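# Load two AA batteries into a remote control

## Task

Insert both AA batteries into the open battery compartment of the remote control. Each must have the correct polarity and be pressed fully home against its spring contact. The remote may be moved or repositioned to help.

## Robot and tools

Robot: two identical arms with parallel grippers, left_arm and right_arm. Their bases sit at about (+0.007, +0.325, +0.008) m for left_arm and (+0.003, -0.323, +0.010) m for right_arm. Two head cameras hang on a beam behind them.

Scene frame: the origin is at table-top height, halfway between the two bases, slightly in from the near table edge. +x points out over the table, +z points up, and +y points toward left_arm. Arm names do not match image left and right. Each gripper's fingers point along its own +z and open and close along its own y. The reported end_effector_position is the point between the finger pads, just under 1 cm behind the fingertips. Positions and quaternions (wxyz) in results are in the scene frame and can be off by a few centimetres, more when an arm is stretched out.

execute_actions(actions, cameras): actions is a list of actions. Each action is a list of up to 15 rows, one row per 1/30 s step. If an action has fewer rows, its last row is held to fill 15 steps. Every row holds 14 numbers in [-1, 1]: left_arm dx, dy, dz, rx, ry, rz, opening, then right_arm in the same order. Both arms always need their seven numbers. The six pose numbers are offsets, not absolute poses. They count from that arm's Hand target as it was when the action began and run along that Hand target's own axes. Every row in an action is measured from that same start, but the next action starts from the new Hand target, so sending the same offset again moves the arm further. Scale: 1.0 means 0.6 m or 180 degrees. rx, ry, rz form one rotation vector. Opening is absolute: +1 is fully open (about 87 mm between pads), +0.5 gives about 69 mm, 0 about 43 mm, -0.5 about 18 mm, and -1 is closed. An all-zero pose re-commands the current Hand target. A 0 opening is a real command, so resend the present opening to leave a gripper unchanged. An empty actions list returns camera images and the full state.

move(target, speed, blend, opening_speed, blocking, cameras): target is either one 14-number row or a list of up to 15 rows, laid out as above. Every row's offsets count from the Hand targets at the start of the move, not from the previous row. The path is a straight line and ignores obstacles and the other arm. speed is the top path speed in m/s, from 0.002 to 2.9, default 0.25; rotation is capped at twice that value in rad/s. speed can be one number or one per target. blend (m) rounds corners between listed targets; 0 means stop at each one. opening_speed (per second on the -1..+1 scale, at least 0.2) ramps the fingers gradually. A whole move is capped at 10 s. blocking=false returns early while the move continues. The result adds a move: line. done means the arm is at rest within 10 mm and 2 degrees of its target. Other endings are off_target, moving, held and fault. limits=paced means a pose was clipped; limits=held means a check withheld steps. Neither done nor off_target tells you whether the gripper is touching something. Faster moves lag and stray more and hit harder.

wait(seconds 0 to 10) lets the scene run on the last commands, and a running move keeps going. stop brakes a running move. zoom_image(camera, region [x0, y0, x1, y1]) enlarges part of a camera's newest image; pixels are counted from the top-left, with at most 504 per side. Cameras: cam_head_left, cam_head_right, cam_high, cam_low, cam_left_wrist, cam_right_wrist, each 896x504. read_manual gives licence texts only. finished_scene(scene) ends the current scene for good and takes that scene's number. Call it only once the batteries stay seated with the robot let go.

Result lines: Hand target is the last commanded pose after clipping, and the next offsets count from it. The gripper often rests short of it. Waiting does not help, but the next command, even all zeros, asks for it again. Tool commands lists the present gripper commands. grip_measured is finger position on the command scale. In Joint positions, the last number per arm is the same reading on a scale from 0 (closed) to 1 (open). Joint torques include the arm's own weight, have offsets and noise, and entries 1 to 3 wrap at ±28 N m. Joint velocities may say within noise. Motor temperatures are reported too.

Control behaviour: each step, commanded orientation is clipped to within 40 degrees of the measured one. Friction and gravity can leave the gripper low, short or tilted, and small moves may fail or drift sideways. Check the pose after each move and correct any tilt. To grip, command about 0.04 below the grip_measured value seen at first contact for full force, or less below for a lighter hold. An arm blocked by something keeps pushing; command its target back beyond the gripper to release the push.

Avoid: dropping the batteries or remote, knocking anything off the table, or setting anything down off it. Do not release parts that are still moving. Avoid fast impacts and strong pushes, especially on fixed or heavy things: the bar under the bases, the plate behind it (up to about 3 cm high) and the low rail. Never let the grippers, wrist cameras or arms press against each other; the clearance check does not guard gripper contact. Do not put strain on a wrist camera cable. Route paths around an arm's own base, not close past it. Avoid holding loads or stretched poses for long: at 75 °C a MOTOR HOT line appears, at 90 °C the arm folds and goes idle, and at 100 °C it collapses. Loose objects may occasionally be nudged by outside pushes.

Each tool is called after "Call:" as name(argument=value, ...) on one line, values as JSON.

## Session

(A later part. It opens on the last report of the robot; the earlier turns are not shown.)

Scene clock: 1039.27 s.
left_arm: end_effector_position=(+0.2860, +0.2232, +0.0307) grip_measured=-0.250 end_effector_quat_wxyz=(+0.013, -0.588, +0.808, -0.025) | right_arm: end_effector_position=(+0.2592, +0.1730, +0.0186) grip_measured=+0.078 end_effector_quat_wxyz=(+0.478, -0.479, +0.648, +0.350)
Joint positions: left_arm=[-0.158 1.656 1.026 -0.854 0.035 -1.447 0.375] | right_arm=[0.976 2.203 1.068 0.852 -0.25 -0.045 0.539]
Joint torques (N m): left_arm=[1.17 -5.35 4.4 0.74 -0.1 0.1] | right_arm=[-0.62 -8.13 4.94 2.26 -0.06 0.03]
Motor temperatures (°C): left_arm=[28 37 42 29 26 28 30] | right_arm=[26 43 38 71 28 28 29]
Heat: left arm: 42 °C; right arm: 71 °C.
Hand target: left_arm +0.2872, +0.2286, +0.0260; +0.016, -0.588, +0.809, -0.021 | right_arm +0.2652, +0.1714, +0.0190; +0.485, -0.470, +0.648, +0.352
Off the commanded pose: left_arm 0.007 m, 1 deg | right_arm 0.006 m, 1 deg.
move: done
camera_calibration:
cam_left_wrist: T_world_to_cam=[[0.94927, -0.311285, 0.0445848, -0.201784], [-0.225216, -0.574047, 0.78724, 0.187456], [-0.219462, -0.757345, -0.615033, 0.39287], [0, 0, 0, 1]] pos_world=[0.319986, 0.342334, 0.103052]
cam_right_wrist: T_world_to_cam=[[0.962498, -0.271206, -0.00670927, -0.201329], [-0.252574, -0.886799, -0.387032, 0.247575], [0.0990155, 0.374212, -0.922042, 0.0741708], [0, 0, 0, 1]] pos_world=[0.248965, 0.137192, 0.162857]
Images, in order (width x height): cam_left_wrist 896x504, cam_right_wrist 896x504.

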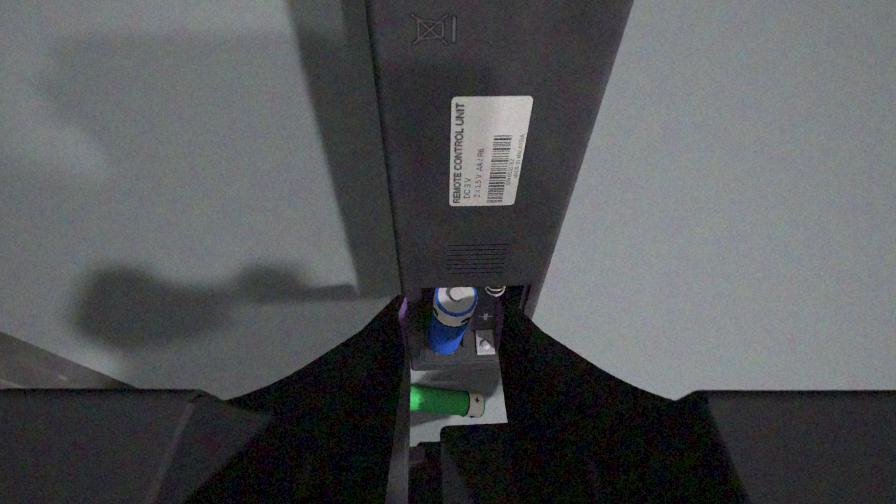

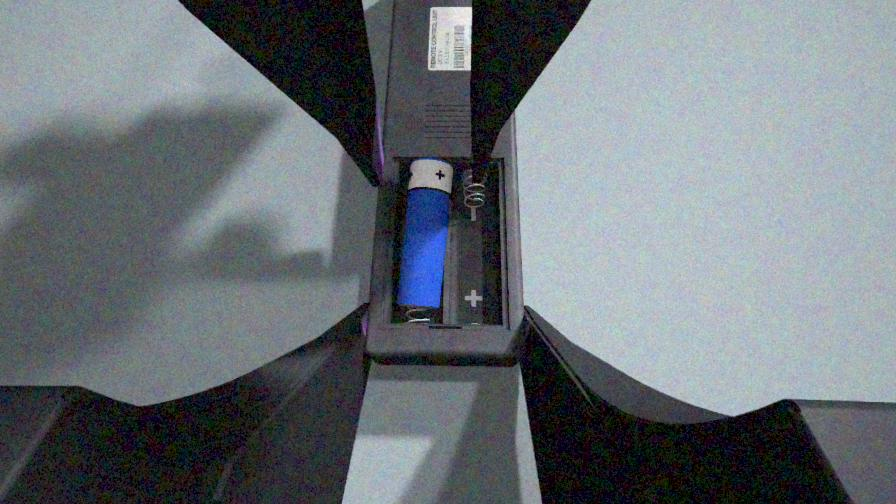

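Call:
move(target=[0,0,0,0,0,0,-0.68,0,0,0,0,0,0,0.0], cameras=["cam_right_wrist","cam_left_wrist"], opening_speed=0.4)

Call:
zoom_image(camera="cam_left_wrist", region=[380, 180, 580, 380])

Call:
zoom_image(camera="cam_right_wrist", region=[340, 100, 560, 370])

Scene clock: 1049.10 s.
left_arm: end_effector_position=(+0.2872, +0.2234, +0.0308) grip_measured=-0.633 end_effector_quat_wxyz=(+0.015, -0.587, +0.809, -0.027) | right_arm: end_effector_position=(+0.2592, +0.1730, +0.0186) grip_measured=+0.078 end_effector_quat_wxyz=(+0.478, -0.479, +0.648, +0.350)
Joint positions: left_arm=[-0.157 1.656 1.026 -0.849 0.035 -1.443 0.183] | right_arm=[0.976 2.203 1.068 0.852 -0.25 -0.045 0.539]
Joint torques (N m): left_arm=[1.22 -5.38 4.36 0.7 -0.1 0.07] | right_arm=[-0.69 -8.12 4.92 2.26 -0.06 0.02]
Motor temperatures (°C): left_arm=[28 37 43 29 26 28 30] | right_arm=[26 43 38 72 28 28 29]
Heat: left arm: 43 °C; right arm: 72 °C.
Hand target: left_arm +0.2873, +0.2286, +0.0260; +0.016, -0.588, +0.809, -0.021 | right_arm +0.2652, +0.1714, +0.0190; +0.485, -0.470, +0.648, +0.352
Off the commanded pose: left_arm 0.007 m, 1 deg | right_arm 0.006 m, 1 deg.
move: done
camera_calibration:
cam_left_wrist: T_world_to_cam=[[0.948326, -0.313412, 0.0494951, -0.202347], [-0.230428, -0.57303, 0.786473, 0.189094], [-0.218128, -0.757238, -0.615638, 0.393005], [0, 0, 0, 1]] pos_world=[0.321189, 0.342536, 0.103247]
cam_right_wrist: T_world_to_cam=[[0.962498, -0.271206, -0.00670927, -0.201329], [-0.252574, -0.886799, -0.387032, 0.247575], [0.0990155, 0.374212, -0.922042, 0.0741708], [0, 0, 0, 1]] pos_world=[0.248965, 0.137192, 0.162857]
Images, in order (width x height): cam_left_wrist 896x504, cam_right_wrist 896x504.

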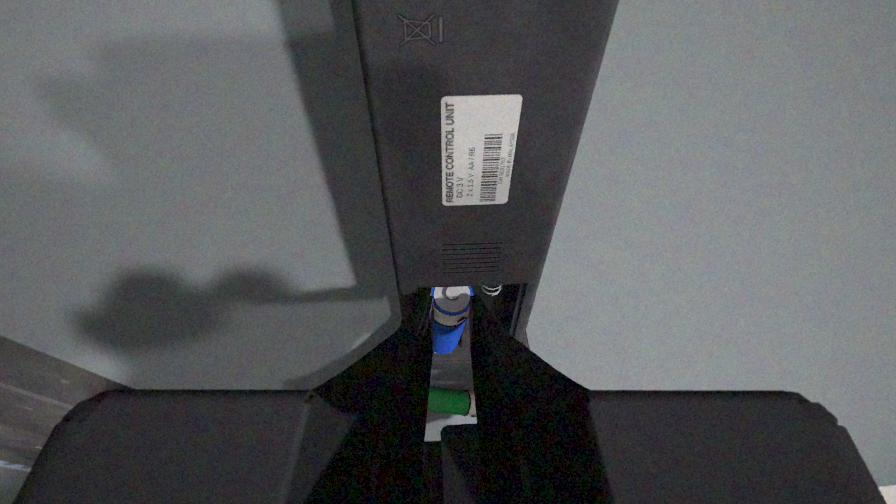

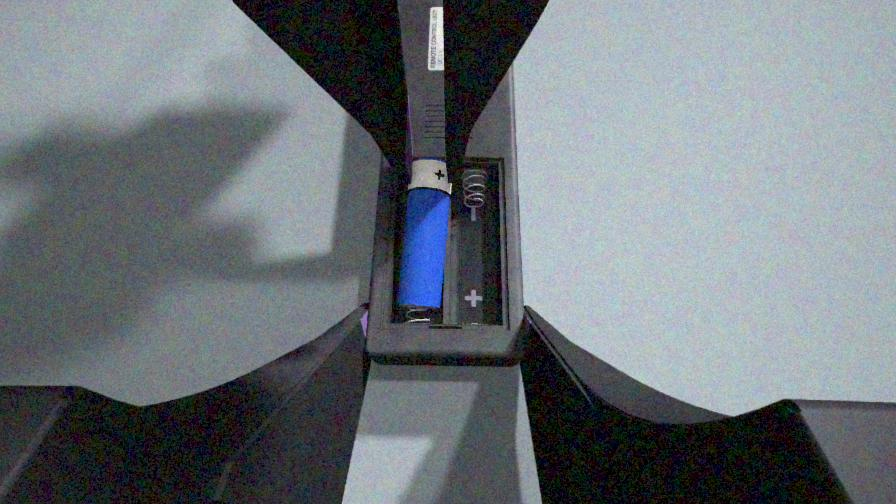

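Scaled by 2.520 from the camera's 896x504 image, which has a finer 1280x720 frame.

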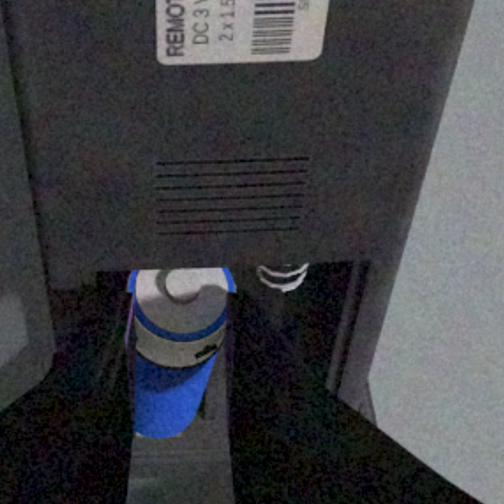

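Scaled by 1.867 from the camera's 896x504 image, which has a finer 1280x720 frame.

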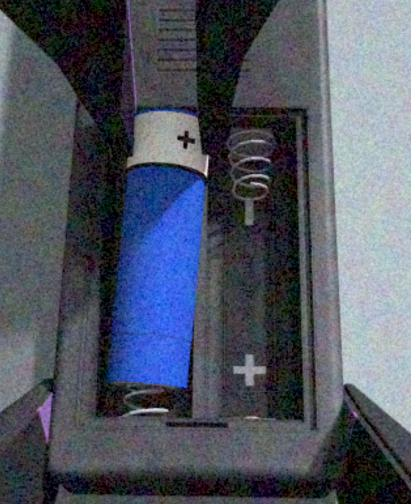

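Call:
move(target=[0.0465,0.0138,0.006,0,0,0,-0.74,0,0,0,0,0,0,0.0], cameras=["cam_right_wrist","cam_left_wrist"], speed=0.04)

Call:
zoom_image(camera="cam_left_wrist", region=[380, 180, 580, 380])

Call:
zoom_image(camera="cam_right_wrist", region=[340, 100, 560, 370])

Scene clock: 1058.03 s.
left_arm: end_effector_position=(+0.2789, +0.2054, +0.0281) grip_measured=-0.739 end_effector_quat_wxyz=(+0.015, -0.588, +0.808, -0.031) | right_arm: end_effector_position=(+0.2592, +0.1730, +0.0186) grip_measured=+0.078 end_effector_quat_wxyz=(+0.478, -0.479, +0.648, +0.350)
Joint positions: left_arm=[-0.223 1.637 0.994 -0.826 0.034 -1.512 0.131] | right_arm=[0.976 2.203 1.068 0.852 -0.25 -0.045 0.539]
Joint torques (N m): left_arm=[-0.96 -6.38 2.77 0.71 -0.16 -0.16] | right_arm=[-0.68 -8.09 4.9 2.26 -0.06 0.02]
Motor temperatures (°C): left_arm=[28 37 42 29 26 28 30] | right_arm=[26 43 38 72 28 28 29]
Heat: left arm: 42 °C; right arm: 72 °C.
Hand target: left_arm +0.2710, +0.2046, +0.0220; +0.016, -0.588, +0.809, -0.021 | right_arm +0.2652, +0.1714, +0.0190; +0.485, -0.470, +0.648, +0.352
Off the commanded pose: left_arm 0.010 m, 1 deg | right_arm 0.006 m, 1 deg.
move: done
camera_calibration:
cam_left_wrist: T_world_to_cam=[[0.948887, -0.310401, 0.0571294, -0.200907], [-0.2334, -0.568272, 0.789045, 0.178796], [-0.212456, -0.762049, -0.611673, 0.37528], [0, 0, 0, 1]] pos_world=[0.3121, 0.325224, 0.0999485]
cam_right_wrist: T_world_to_cam=[[0.962498, -0.271206, -0.00670927, -0.201329], [-0.252574, -0.886799, -0.387032, 0.247575], [0.0990155, 0.374212, -0.922042, 0.0741708], [0, 0, 0, 1]] pos_world=[0.248965, 0.137192, 0.162857]
Images, in order (width x height): cam_left_wrist 896x504, cam_right_wrist 896x504.

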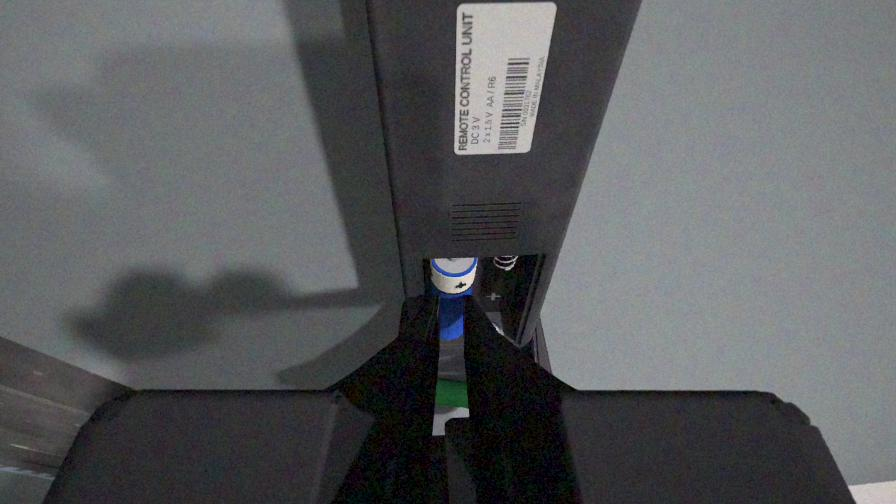

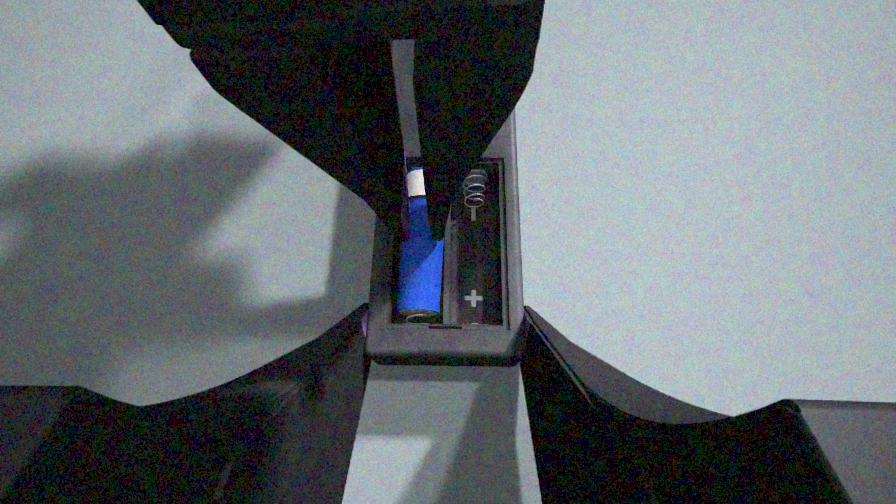

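Scaled by 2.520 from the camera's 896x504 image, which has a finer 1280x720 frame.

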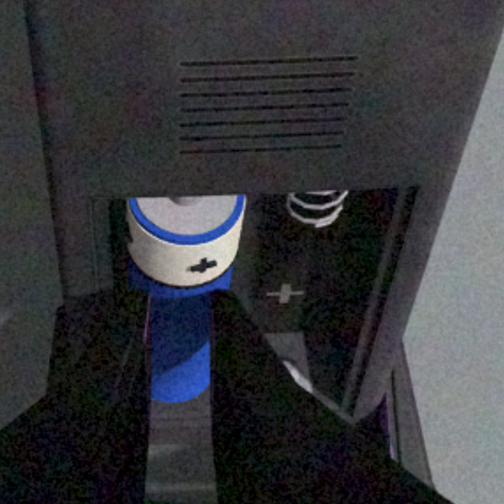

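Scaled by 1.867 from the camera's 896x504 image, which has a finer 1280x720 frame.

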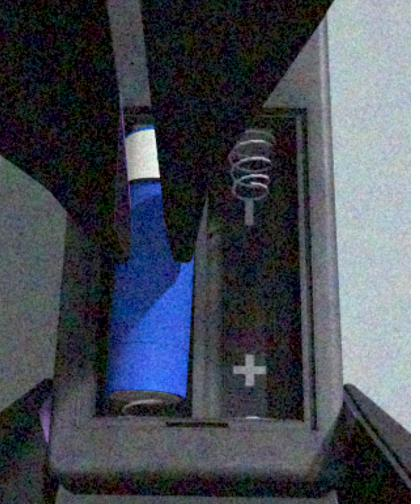

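Call:
execute_actions(actions=[], cameras=["cam_left_wrist","cam_right_wrist"])

Scene clock: 1094.43 s.
left_arm: end_effector_position=(+0.2789, +0.2054, +0.0281) grip_measured=-0.739 end_effector_quat_wxyz=(+0.015, -0.588, +0.808, -0.031) | right_arm: end_effector_position=(+0.2592, +0.1730, +0.0186) grip_measured=+0.078 end_effector_quat_wxyz=(+0.478, -0.479, +0.648, +0.350)
Joint positions: left_arm=[-0.223 1.637 0.994 -0.826 0.034 -1.512 0.131] | right_arm=[0.976 2.203 1.068 0.852 -0.25 -0.045 0.539]
Joint velocities: within noise
Joint torques (N m): left_arm=[-1.01 -6.32 2.77 0.69 -0.16 -0.17] | right_arm=[-0.66 -8.1 4.9 2.25 -0.06 0.03]
Motor temperatures (°C): left_arm=[28 37 41 29 26 28 30] | right_arm=[26 44 38 72 28 28 29]
Heat: left arm: 41 °C; right arm: 72 °C.
Hand target: left_arm +0.2710, +0.2046, +0.0220; +0.016, -0.588, +0.809, -0.021 | right_arm +0.2652, +0.1714, +0.0190; +0.485, -0.470, +0.648, +0.352
Tool commands: left_gripper/opening=-0.74 right_gripper/opening=+0.0
Off the commanded pose: left_arm 0.010 m, 1 deg | right_arm 0.006 m, 1 deg.
camera_calibration:
cam_left_wrist: T_world_to_cam=[[0.948887, -0.310401, 0.0571294, -0.200907], [-0.2334, -0.568272, 0.789045, 0.178796], [-0.212456, -0.762049, -0.611673, 0.37528], [0, 0, 0, 1]] pos_world=[0.3121, 0.325224, 0.0999485]
cam_right_wrist: T_world_to_cam=[[0.962498, -0.271206, -0.00670927, -0.201329], [-0.252574, -0.886799, -0.387032, 0.247575], [0.0990155, 0.374212, -0.922042, 0.0741708], [0, 0, 0, 1]] pos_world=[0.248965, 0.137192, 0.162857]
Images, in order (width x height): cam_left_wrist 896x504, cam_right_wrist 896x504.

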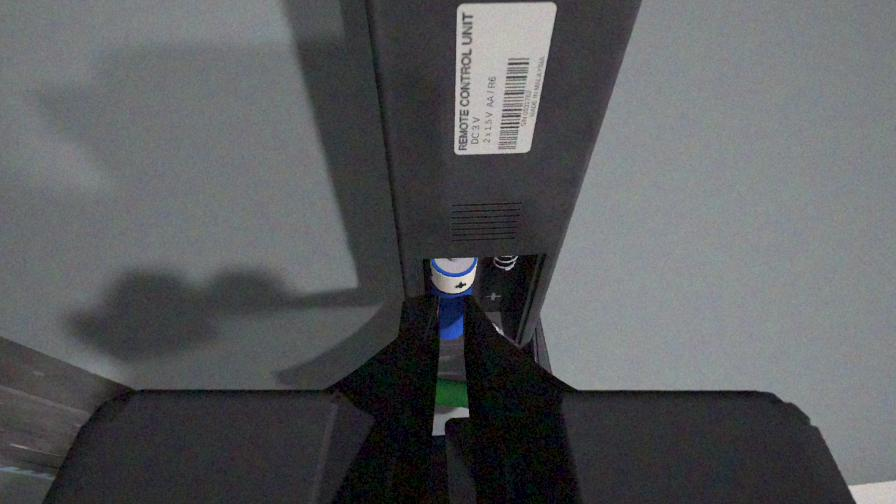

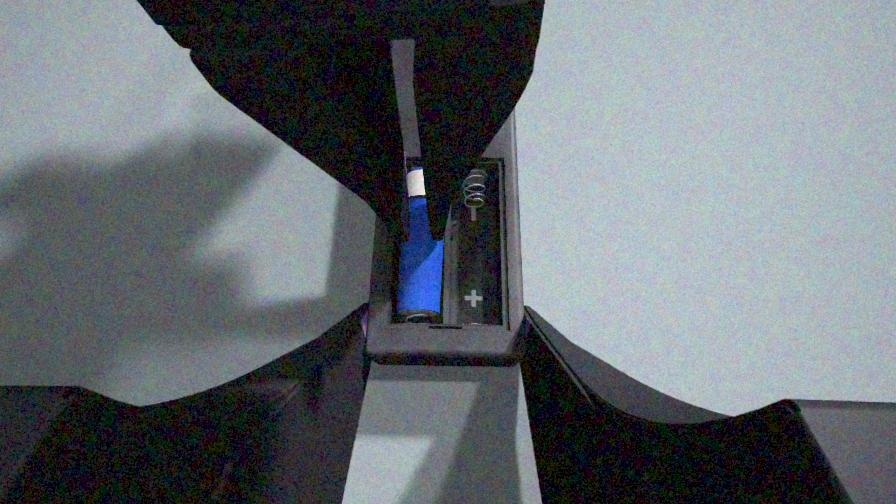

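Call:
zoom_image(camera="cam_left_wrist", region=[380, 230, 580, 350])

Call:
zoom_image(camera="cam_right_wrist", region=[360, 130, 540, 340])

Scaled by 2.520 from the camera's 896x504 image, which has a finer 1280x720 frame.

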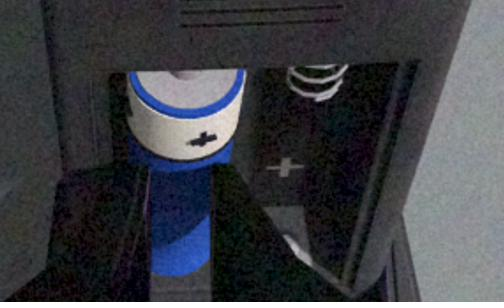

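Scaled by 2.400 from the camera's 896x504 image, which has a finer 1280x720 frame.

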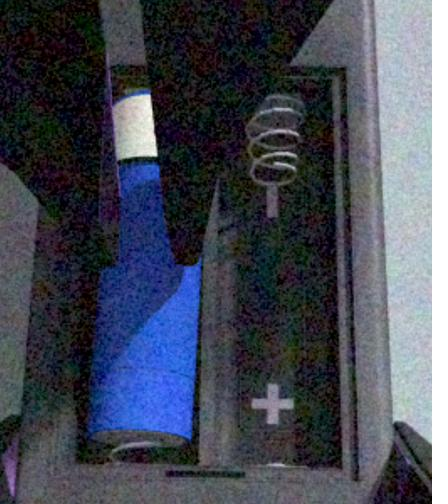

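Call:
move(target=[0,0,0.02,0,0,0,-0.74, 0,0,0,0,0,0,0], speed=0.05, cameras=["cam_left_wrist","cam_right_wrist"])

Scene clock: 1106.17 s.
left_arm: end_effector_position=(+0.2789, +0.2054, +0.0279) grip_measured=-0.739 end_effector_quat_wxyz=(+0.020, -0.588, +0.808, -0.036) | right_arm: end_effector_position=(+0.2592, +0.1730, +0.0186) grip_measured=+0.078 end_effector_quat_wxyz=(+0.478, -0.479, +0.648, +0.350)
Joint positions: left_arm=[-0.223 1.627 0.98 -0.81 0.034 -1.512 0.131] | right_arm=[0.976 2.203 1.068 0.852 -0.25 -0.045 0.539]
Joint torques (N m): left_arm=[-1.06 -3.81 1.69 1.1 -0.19 -0.16] | right_arm=[-0.69 -8.13 4.92 2.26 -0.07 0.03]
Motor temperatures (°C): left_arm=[28 37 41 29 26 28 30] | right_arm=[26 44 38 72 28 28 29]
Heat: left arm: 41 °C; right arm: 72 °C.
Hand target: left_arm +0.2716, +0.2044, +0.0100; +0.016, -0.588, +0.809, -0.021 | right_arm +0.2652, +0.1714, +0.0190; +0.485, -0.470, +0.648, +0.352
Off the commanded pose: left_arm 0.019 m, 2 deg | right_arm 0.006 m, 1 deg.
move: off_target (left_arm)
camera_calibration:
cam_left_wrist: T_world_to_cam=[[0.948038, -0.310345, 0.0700733, -0.201135], [-0.243418, -0.565696, 0.787868, 0.181288], [-0.204871, -0.763985, -0.611845, 0.37342], [0, 0, 0, 1]] pos_world=[0.311315, 0.325421, 0.0997385]
cam_right_wrist: T_world_to_cam=[[0.962498, -0.271206, -0.00670927, -0.201329], [-0.252574, -0.886799, -0.387032, 0.247575], [0.0990155, 0.374212, -0.922042, 0.0741708], [0, 0, 0, 1]] pos_world=[0.248965, 0.137192, 0.162857]
Images, in order (width x height): cam_left_wrist 896x504, cam_right_wrist 896x504.

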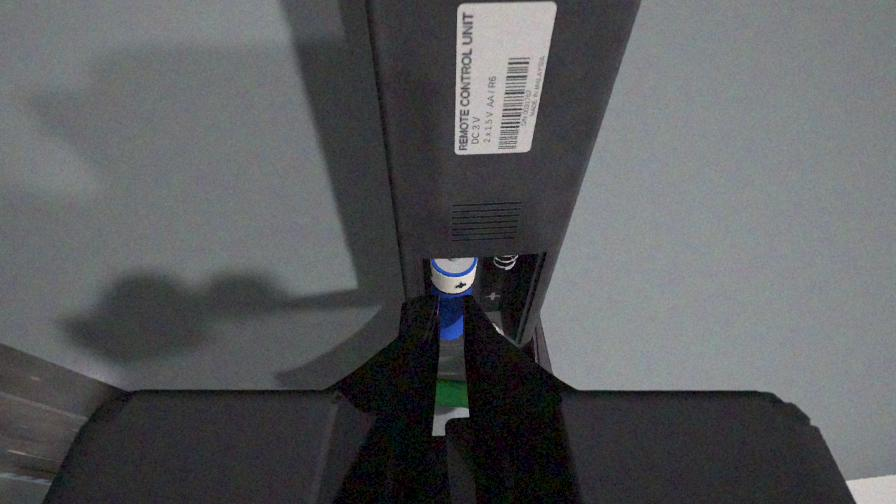

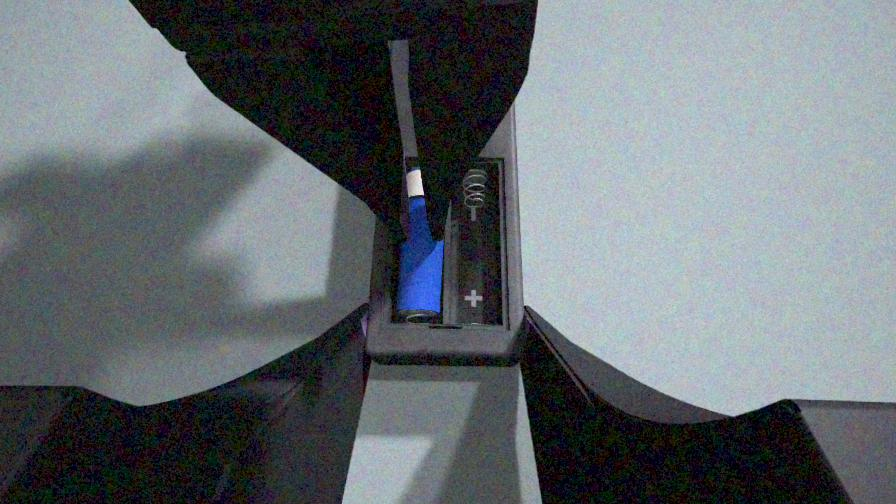

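Call:
move(target=[[0.0,0,-0.0,0,0,0,-0.5, 0,0,0,0,0,0,0],[0.0,0,-0.075,0,0,0,-0.5, 0,0,0,0,0,0,0],[0.0,0,-0.075,0,0,0,-1, 0,0,0,0,0,0,0]], speed=0.06, opening_speed=0.4, cameras=["cam_left_wrist","cam_right_wrist"])

Scene clock: 1119.03 s.
left_arm: end_effector_position=(+0.2600, +0.2056, +0.0370) grip_measured=-1.000 end_effector_quat_wxyz=(-0.007, -0.585, +0.811, -0.005) | right_arm: end_effector_position=(+0.2589, +0.1731, +0.0187) grip_measured=+0.078 end_effector_quat_wxyz=(+0.478, -0.480, +0.647, +0.350)
Joint positions: left_arm=[-0.238 1.619 1.014 -0.932 0.035 -1.516 0] | right_arm=[0.976 2.203 1.068 0.852 -0.251 -0.045 0.539]
Joint torques (N m): left_arm=[-0.18 -9.31 7.46 0.2 -0.17 -0.13] | right_arm=[-0.65 -8.1 4.92 2.26 -0.04 0.02]
Motor temperatures (°C): left_arm=[28 37 41 30 26 28 29] | right_arm=[26 44 38 72 28 28 29]
Heat: left arm: 41 °C; right arm: 72 °C.
Hand target: left_arm +0.2693, +0.2051, +0.0549; +0.016, -0.588, +0.809, -0.021 | right_arm +0.2652, +0.1714, +0.0190; +0.485, -0.470, +0.648, +0.352
Off the commanded pose: left_arm 0.020 m, 3 deg | right_arm 0.007 m, 1 deg.
move: off_target (left_arm); target 3's new opening was sent with left_arm's hand 0.020 m and 3 deg from that target
camera_calibration:
cam_left_wrist: T_world_to_cam=[[0.947317, -0.32012, -0.0106193, -0.178621], [-0.186643, -0.578661, 0.793924, 0.157261], [-0.260296, -0.750116, -0.607924, 0.386653], [0, 0, 0, 1]] pos_world=[0.299207, 0.323855, 0.108306]
cam_right_wrist: T_world_to_cam=[[0.962981, -0.269474, -0.0072115, -0.201389], [-0.251159, -0.887172, -0.387099, 0.247323], [0.097915, 0.37458, -0.92201, 0.0743715], [0, 0, 0, 1]] pos_world=[0.248769, 0.13729, 0.162857]
Images, in order (width x height): cam_left_wrist 896x504, cam_right_wrist 896x504.

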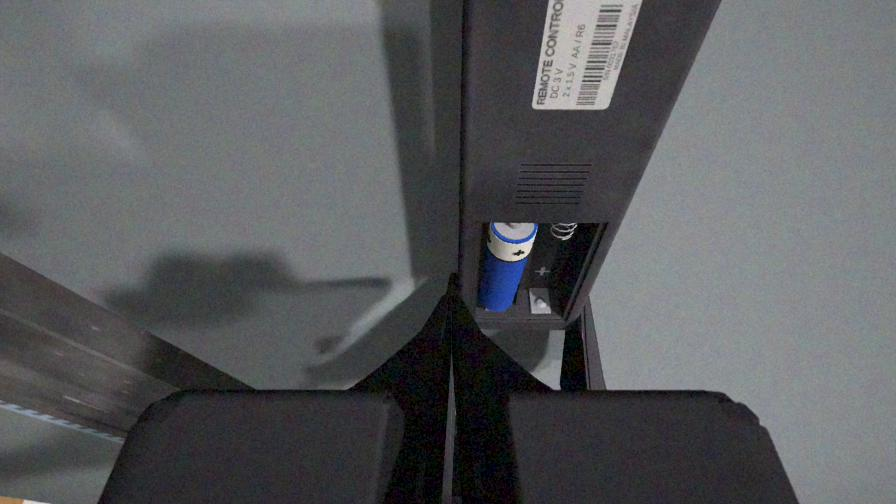

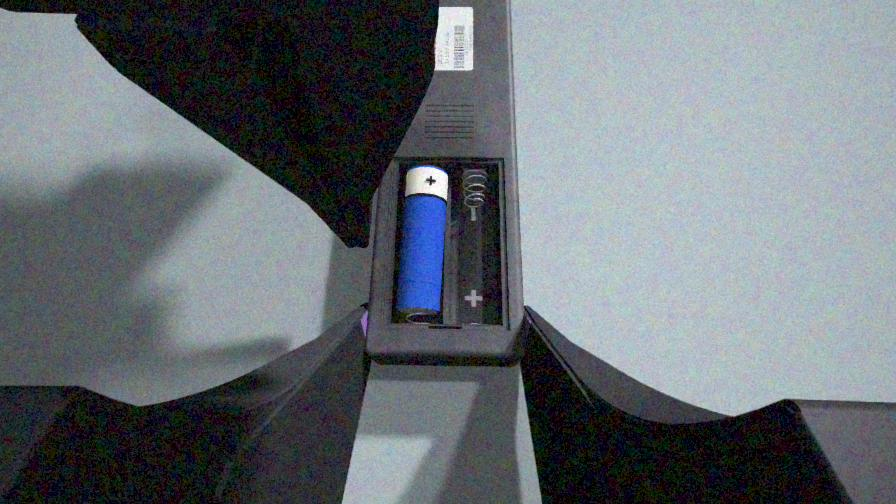

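Call:
move(target=[[-0.0168,-0.0308,-0.05,0,0,0,-1, 0,0,0,0,0,0,0],[-0.0112,-0.0146,0.045,0,0,0,-1, 0,0,0,0,0,0,0]], speed=0.06, cameras=["cam_left_wrist","cam_right_wrist"])

Scene clock: 1136.43 s.
left_arm: end_effector_position=(+0.2788, +0.2066, +0.0319) grip_measured=-1.000 end_effector_quat_wxyz=(+0.010, -0.588, +0.808, -0.025) | right_arm: end_effector_position=(+0.2589, +0.1731, +0.0187) grip_measured=+0.078 end_effector_quat_wxyz=(+0.478, -0.480, +0.647, +0.350)
Joint positions: left_arm=[-0.218 1.645 1.02 -0.862 0.035 -1.507 0] | right_arm=[0.976 2.203 1.068 0.852 -0.251 -0.045 0.539]
Joint torques (N m): left_arm=[-0.09 -5.31 4.75 0.74 -0.16 0.02] | right_arm=[-0.66 -8.1 4.92 2.26 -0.04 0.03]
Motor temperatures (°C): left_arm=[28 38 43 29 26 28 29] | right_arm=[26 44 38 72 28 28 29]
Heat: left arm: 43 °C; right arm: 72 °C.
Hand target: left_arm +0.2811, +0.2084, +0.0284; +0.016, -0.588, +0.809, -0.021 | right_arm +0.2652, +0.1714, +0.0190; +0.485, -0.470, +0.648, +0.352
Off the commanded pose: left_arm 0.005 m, 1 deg | right_arm 0.007 m, 1 deg.
move: done
camera_calibration:
cam_left_wrist: T_world_to_cam=[[0.949803, -0.310288, 0.0399532, -0.200406], [-0.219844, -0.571114, 0.790884, 0.173121], [-0.222584, -0.759968, -0.61066, 0.380859], [0, 0, 0, 1]] pos_world=[0.313179, 0.326128, 0.103663]
cam_right_wrist: T_world_to_cam=[[0.962981, -0.269474, -0.0072115, -0.201389], [-0.251159, -0.887172, -0.387099, 0.247323], [0.097915, 0.37458, -0.92201, 0.0743715], [0, 0, 0, 1]] pos_world=[0.248769, 0.13729, 0.162857]
Images, in order (width x height): cam_left_wrist 896x504, cam_right_wrist 896x504.

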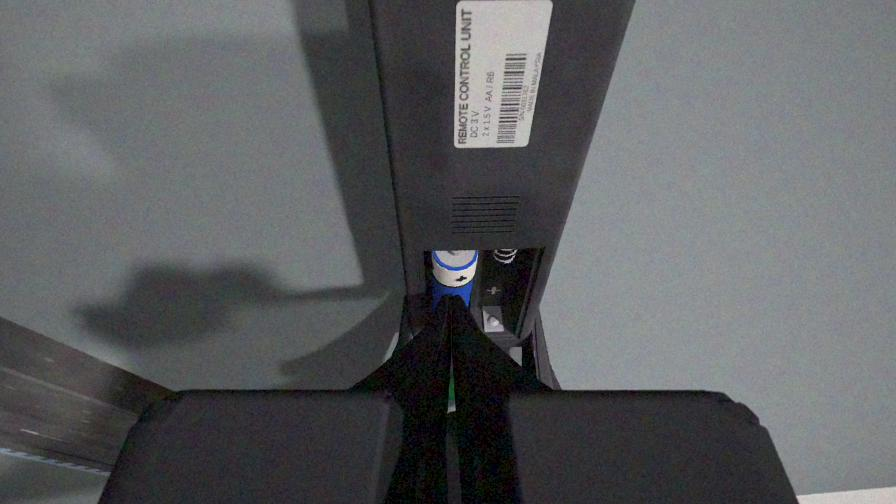

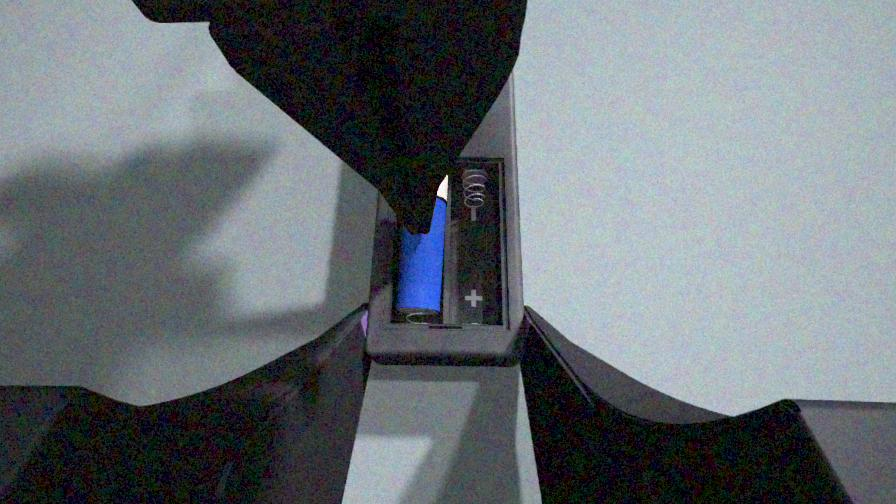

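Call:
move(target=[0.0,0,0.045,0,0,0,-1, 0,0,0,0,0,0,0], speed=0.04, cameras=["cam_left_wrist","cam_right_wrist"])

Scene clock: 1141.63 s.
left_arm: end_effector_position=(+0.2795, +0.2065, +0.0295) grip_measured=-1.000 end_effector_quat_wxyz=(+0.007, -0.591, +0.806, -0.032) | right_arm: end_effector_position=(+0.2589, +0.1731, +0.0187) grip_measured=+0.078 end_effector_quat_wxyz=(+0.478, -0.480, +0.647, +0.350)
Joint positions: left_arm=[-0.21 1.645 1.006 -0.841 0.048 -1.507 0] | right_arm=[0.976 2.203 1.068 0.852 -0.251 -0.045 0.539]
Joint torques (N m): left_arm=[-0.17 -1.91 1.03 1.7 -0.28 -0.02] | right_arm=[-0.68 -8.1 4.9 2.26 -0.03 0.03]
Motor temperatures (°C): left_arm=[28 38 43 29 26 28 29] | right_arm=[26 44 38 72 28 28 29]
Heat: left arm: 43 °C; right arm: 72 °C.
Hand target: left_arm +0.2825, +0.2079, +0.0015; +0.016, -0.588, +0.809, -0.021 | right_arm +0.2652, +0.1714, +0.0190; +0.485, -0.470, +0.648, +0.352
Off the commanded pose: left_arm 0.028 m, 2 deg | right_arm 0.007 m, 1 deg.
move: off_target (left_arm)
camera_calibration:
cam_left_wrist: T_world_to_cam=[[0.951739, -0.303121, 0.0480766, -0.203301], [-0.219131, -0.561469, 0.797956, 0.1728], [-0.214884, -0.769981, -0.600795, 0.378979], [0, 0, 0, 1]] pos_world=[0.312792, 0.327204, 0.0995753]
cam_right_wrist: T_world_to_cam=[[0.962981, -0.269474, -0.0072115, -0.201389], [-0.251159, -0.887172, -0.387099, 0.247323], [0.097915, 0.37458, -0.92201, 0.0743715], [0, 0, 0, 1]] pos_world=[0.248769, 0.13729, 0.162857]
Images, in order (width x height): cam_left_wrist 896x504, cam_right_wrist 896x504.

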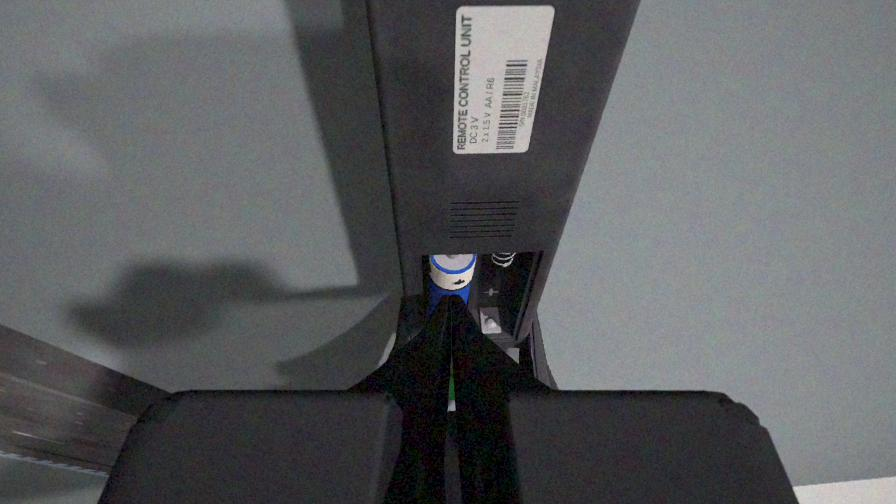

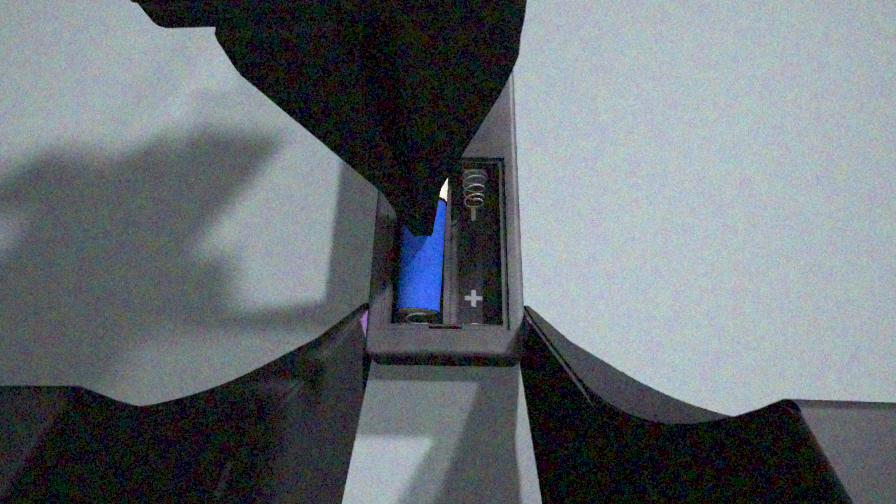

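Call:
zoom_image(camera="cam_left_wrist", region=[380, 230, 580, 350])

Call:
zoom_image(camera="cam_right_wrist", region=[360, 130, 540, 340])

Scaled by 2.520 from the camera's 896x504 image, which has a finer 1280x720 frame.

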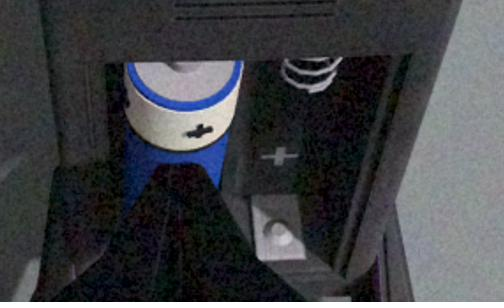

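Scaled by 2.400 from the camera's 896x504 image, which has a finer 1280x720 frame.

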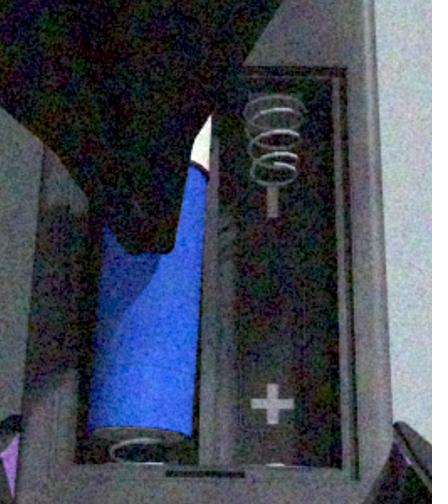

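Call:
move(target=[[-0.0015,-0.0205,-0.1225,0,0,0,-1, 0,0,0,0,0,0,0],[0.0017,-0.011,-0.0275,0,0,0,-1, 0,0,0,0,0,0,0]], speed=0.08, cameras=["cam_left_wrist","cam_right_wrist"])

Call:
zoom_image(camera="cam_right_wrist", region=[360, 130, 540, 340])

Scene clock: 1180.23 s.
left_arm: end_effector_position=(+0.2794, +0.2034, +0.0301) grip_measured=-1.000 end_effector_quat_wxyz=(-0.003, -0.588, +0.809, -0.021) | right_arm: end_effector_position=(+0.2589, +0.1731, +0.0187) grip_measured=+0.078 end_effector_quat_wxyz=(+0.478, -0.480, +0.647, +0.350)
Joint positions: left_arm=[-0.22 1.674 1.043 -0.878 0.05 -1.507 0] | right_arm=[0.976 2.203 1.068 0.852 -0.251 -0.045 0.539]
Joint torques (N m): left_arm=[-0.44 -4.59 3.37 1.27 -0.3 -0.06] | right_arm=[-0.68 -8.1 4.92 2.26 -0.03 0.03]
Motor temperatures (°C): left_arm=[28 34 40 31 26 28 29] | right_arm=[26 44 38 73 28 28 29]
Heat: left arm: 40 °C; right arm: 73 °C.
Hand target: left_arm +0.2876, +0.2052, +0.0183; +0.016, -0.588, +0.809, -0.021 | right_arm +0.2652, +0.1714, +0.0190; +0.485, -0.470, +0.648, +0.352
Off the commanded pose: left_arm 0.014 m, 2 deg | right_arm 0.007 m, 1 deg.
move: off_target (left_arm)
camera_calibration:
cam_left_wrist: T_world_to_cam=[[0.950021, -0.311643, 0.0184163, -0.200982], [-0.200537, -0.563985, 0.801065, 0.165751], [-0.23926, -0.764722, -0.598294, 0.382719], [0, 0, 0, 1]] pos_world=[0.315746, 0.32352, 0.0999022]
cam_right_wrist: T_world_to_cam=[[0.962981, -0.269474, -0.0072115, -0.201389], [-0.251159, -0.887172, -0.387099, 0.247323], [0.097915, 0.37458, -0.92201, 0.0743715], [0, 0, 0, 1]] pos_world=[0.248769, 0.13729, 0.162857]
Images, in order (width x height): cam_left_wrist 896x504, cam_right_wrist 896x504.

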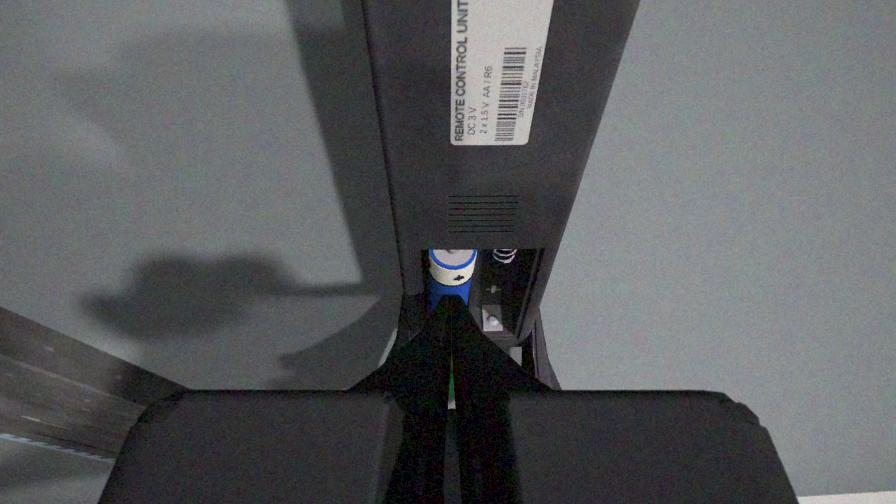

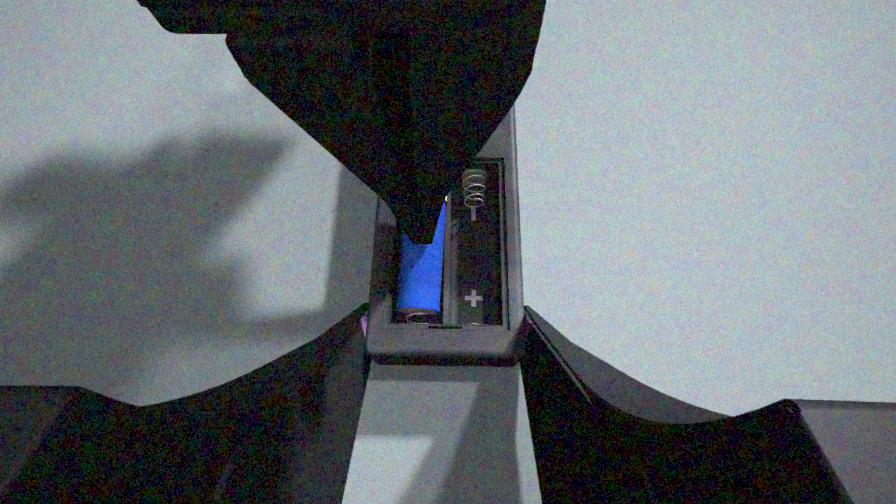

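Scaled by 2.400 from the camera's 896x504 image, which has a finer 1280x720 frame.

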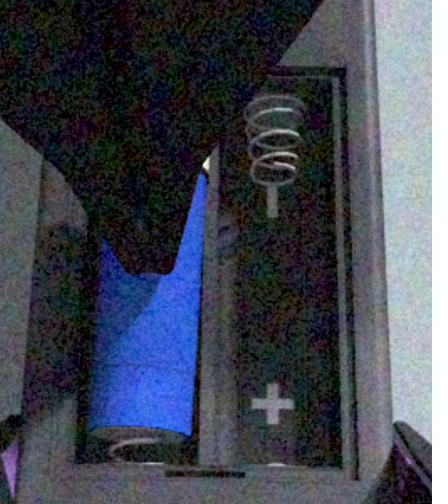

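Call:
move(target=[[-0.0085,-0.026,-0.0945,0,0,0,-1, 0,0,0,0,0,0,0],[0.0,-0.011,0.0,0,0,0,-1, 0,0,0,0,0,0,0]], speed=0.08, cameras=["cam_left_wrist","cam_right_wrist"])

Call:
zoom_image(camera="cam_right_wrist", region=[360, 130, 540, 340])

Scene clock: 1189.83 s.
left_arm: end_effector_position=(+0.2914, +0.1992, +0.0235) grip_measured=-1.000 end_effector_quat_wxyz=(+0.005, -0.586, +0.810, -0.030) | right_arm: end_effector_position=(+0.2589, +0.1731, +0.0182) grip_measured=+0.078 end_effector_quat_wxyz=(+0.478, -0.480, +0.647, +0.350)
Joint positions: left_arm=[-0.224 1.709 1.055 -0.831 0.049 -1.508 0] | right_arm=[0.976 2.205 1.068 0.854 -0.251 -0.045 0.539]
Joint torques (N m): left_arm=[-0.16 -5.78 4.67 0.74 -0.31 -0.07] | right_arm=[-0.65 -8.14 4.92 2.24 -0.04 0.02]
Motor temperatures (°C): left_arm=[28 34 40 31 26 28 29] | right_arm=[26 44 38 72 28 28 29]
Heat: left arm: 40 °C; right arm: 72 °C.
Hand target: left_arm +0.2938, +0.2032, +0.0186; +0.016, -0.588, +0.809, -0.021 | right_arm +0.2652, +0.1714, +0.0190; +0.484, -0.470, +0.648, +0.352
Off the commanded pose: left_arm 0.007 m, 2 deg | right_arm 0.007 m, 1 deg.
move: done
camera_calibration:
cam_left_wrist: T_world_to_cam=[[0.947957, -0.31549, 0.0429321, -0.212783], [-0.222121, -0.558669, 0.799094, 0.176343], [-0.228121, -0.767043, -0.599672, 0.37564], [0, 0, 0, 1]] pos_world=[0.32657, 0.319518, 0.0934813]
cam_right_wrist: T_world_to_cam=[[0.962981, -0.269474, -0.0072115, -0.201392], [-0.251159, -0.887172, -0.387099, 0.247168], [0.097915, 0.37458, -0.92201, 0.0740027], [0, 0, 0, 1]] pos_world=[0.248769, 0.13729, 0.162457]
Images, in order (width x height): cam_left_wrist 896x504, cam_right_wrist 896x504.

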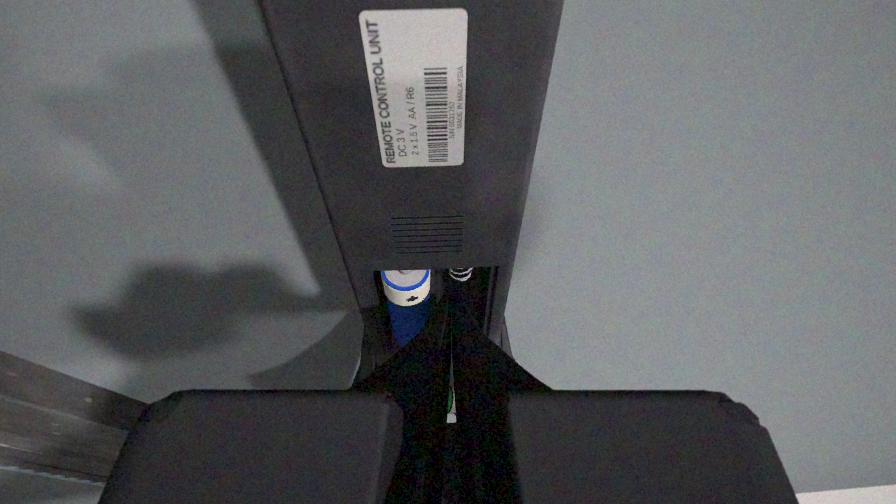

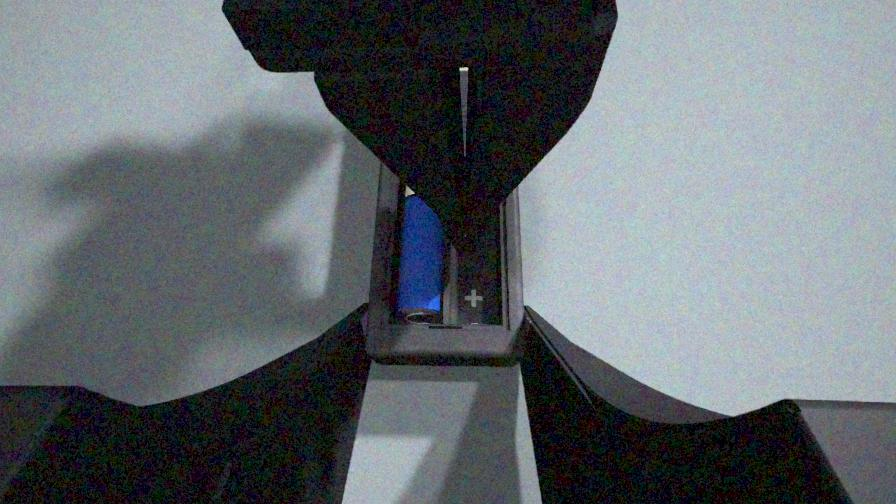

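Scaled by 2.400 from the camera's 896x504 image, which has a finer 1280x720 frame.

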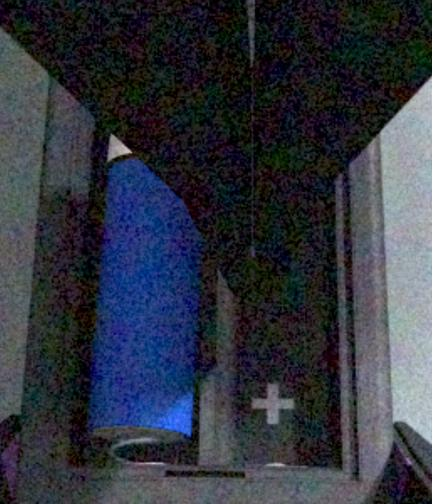

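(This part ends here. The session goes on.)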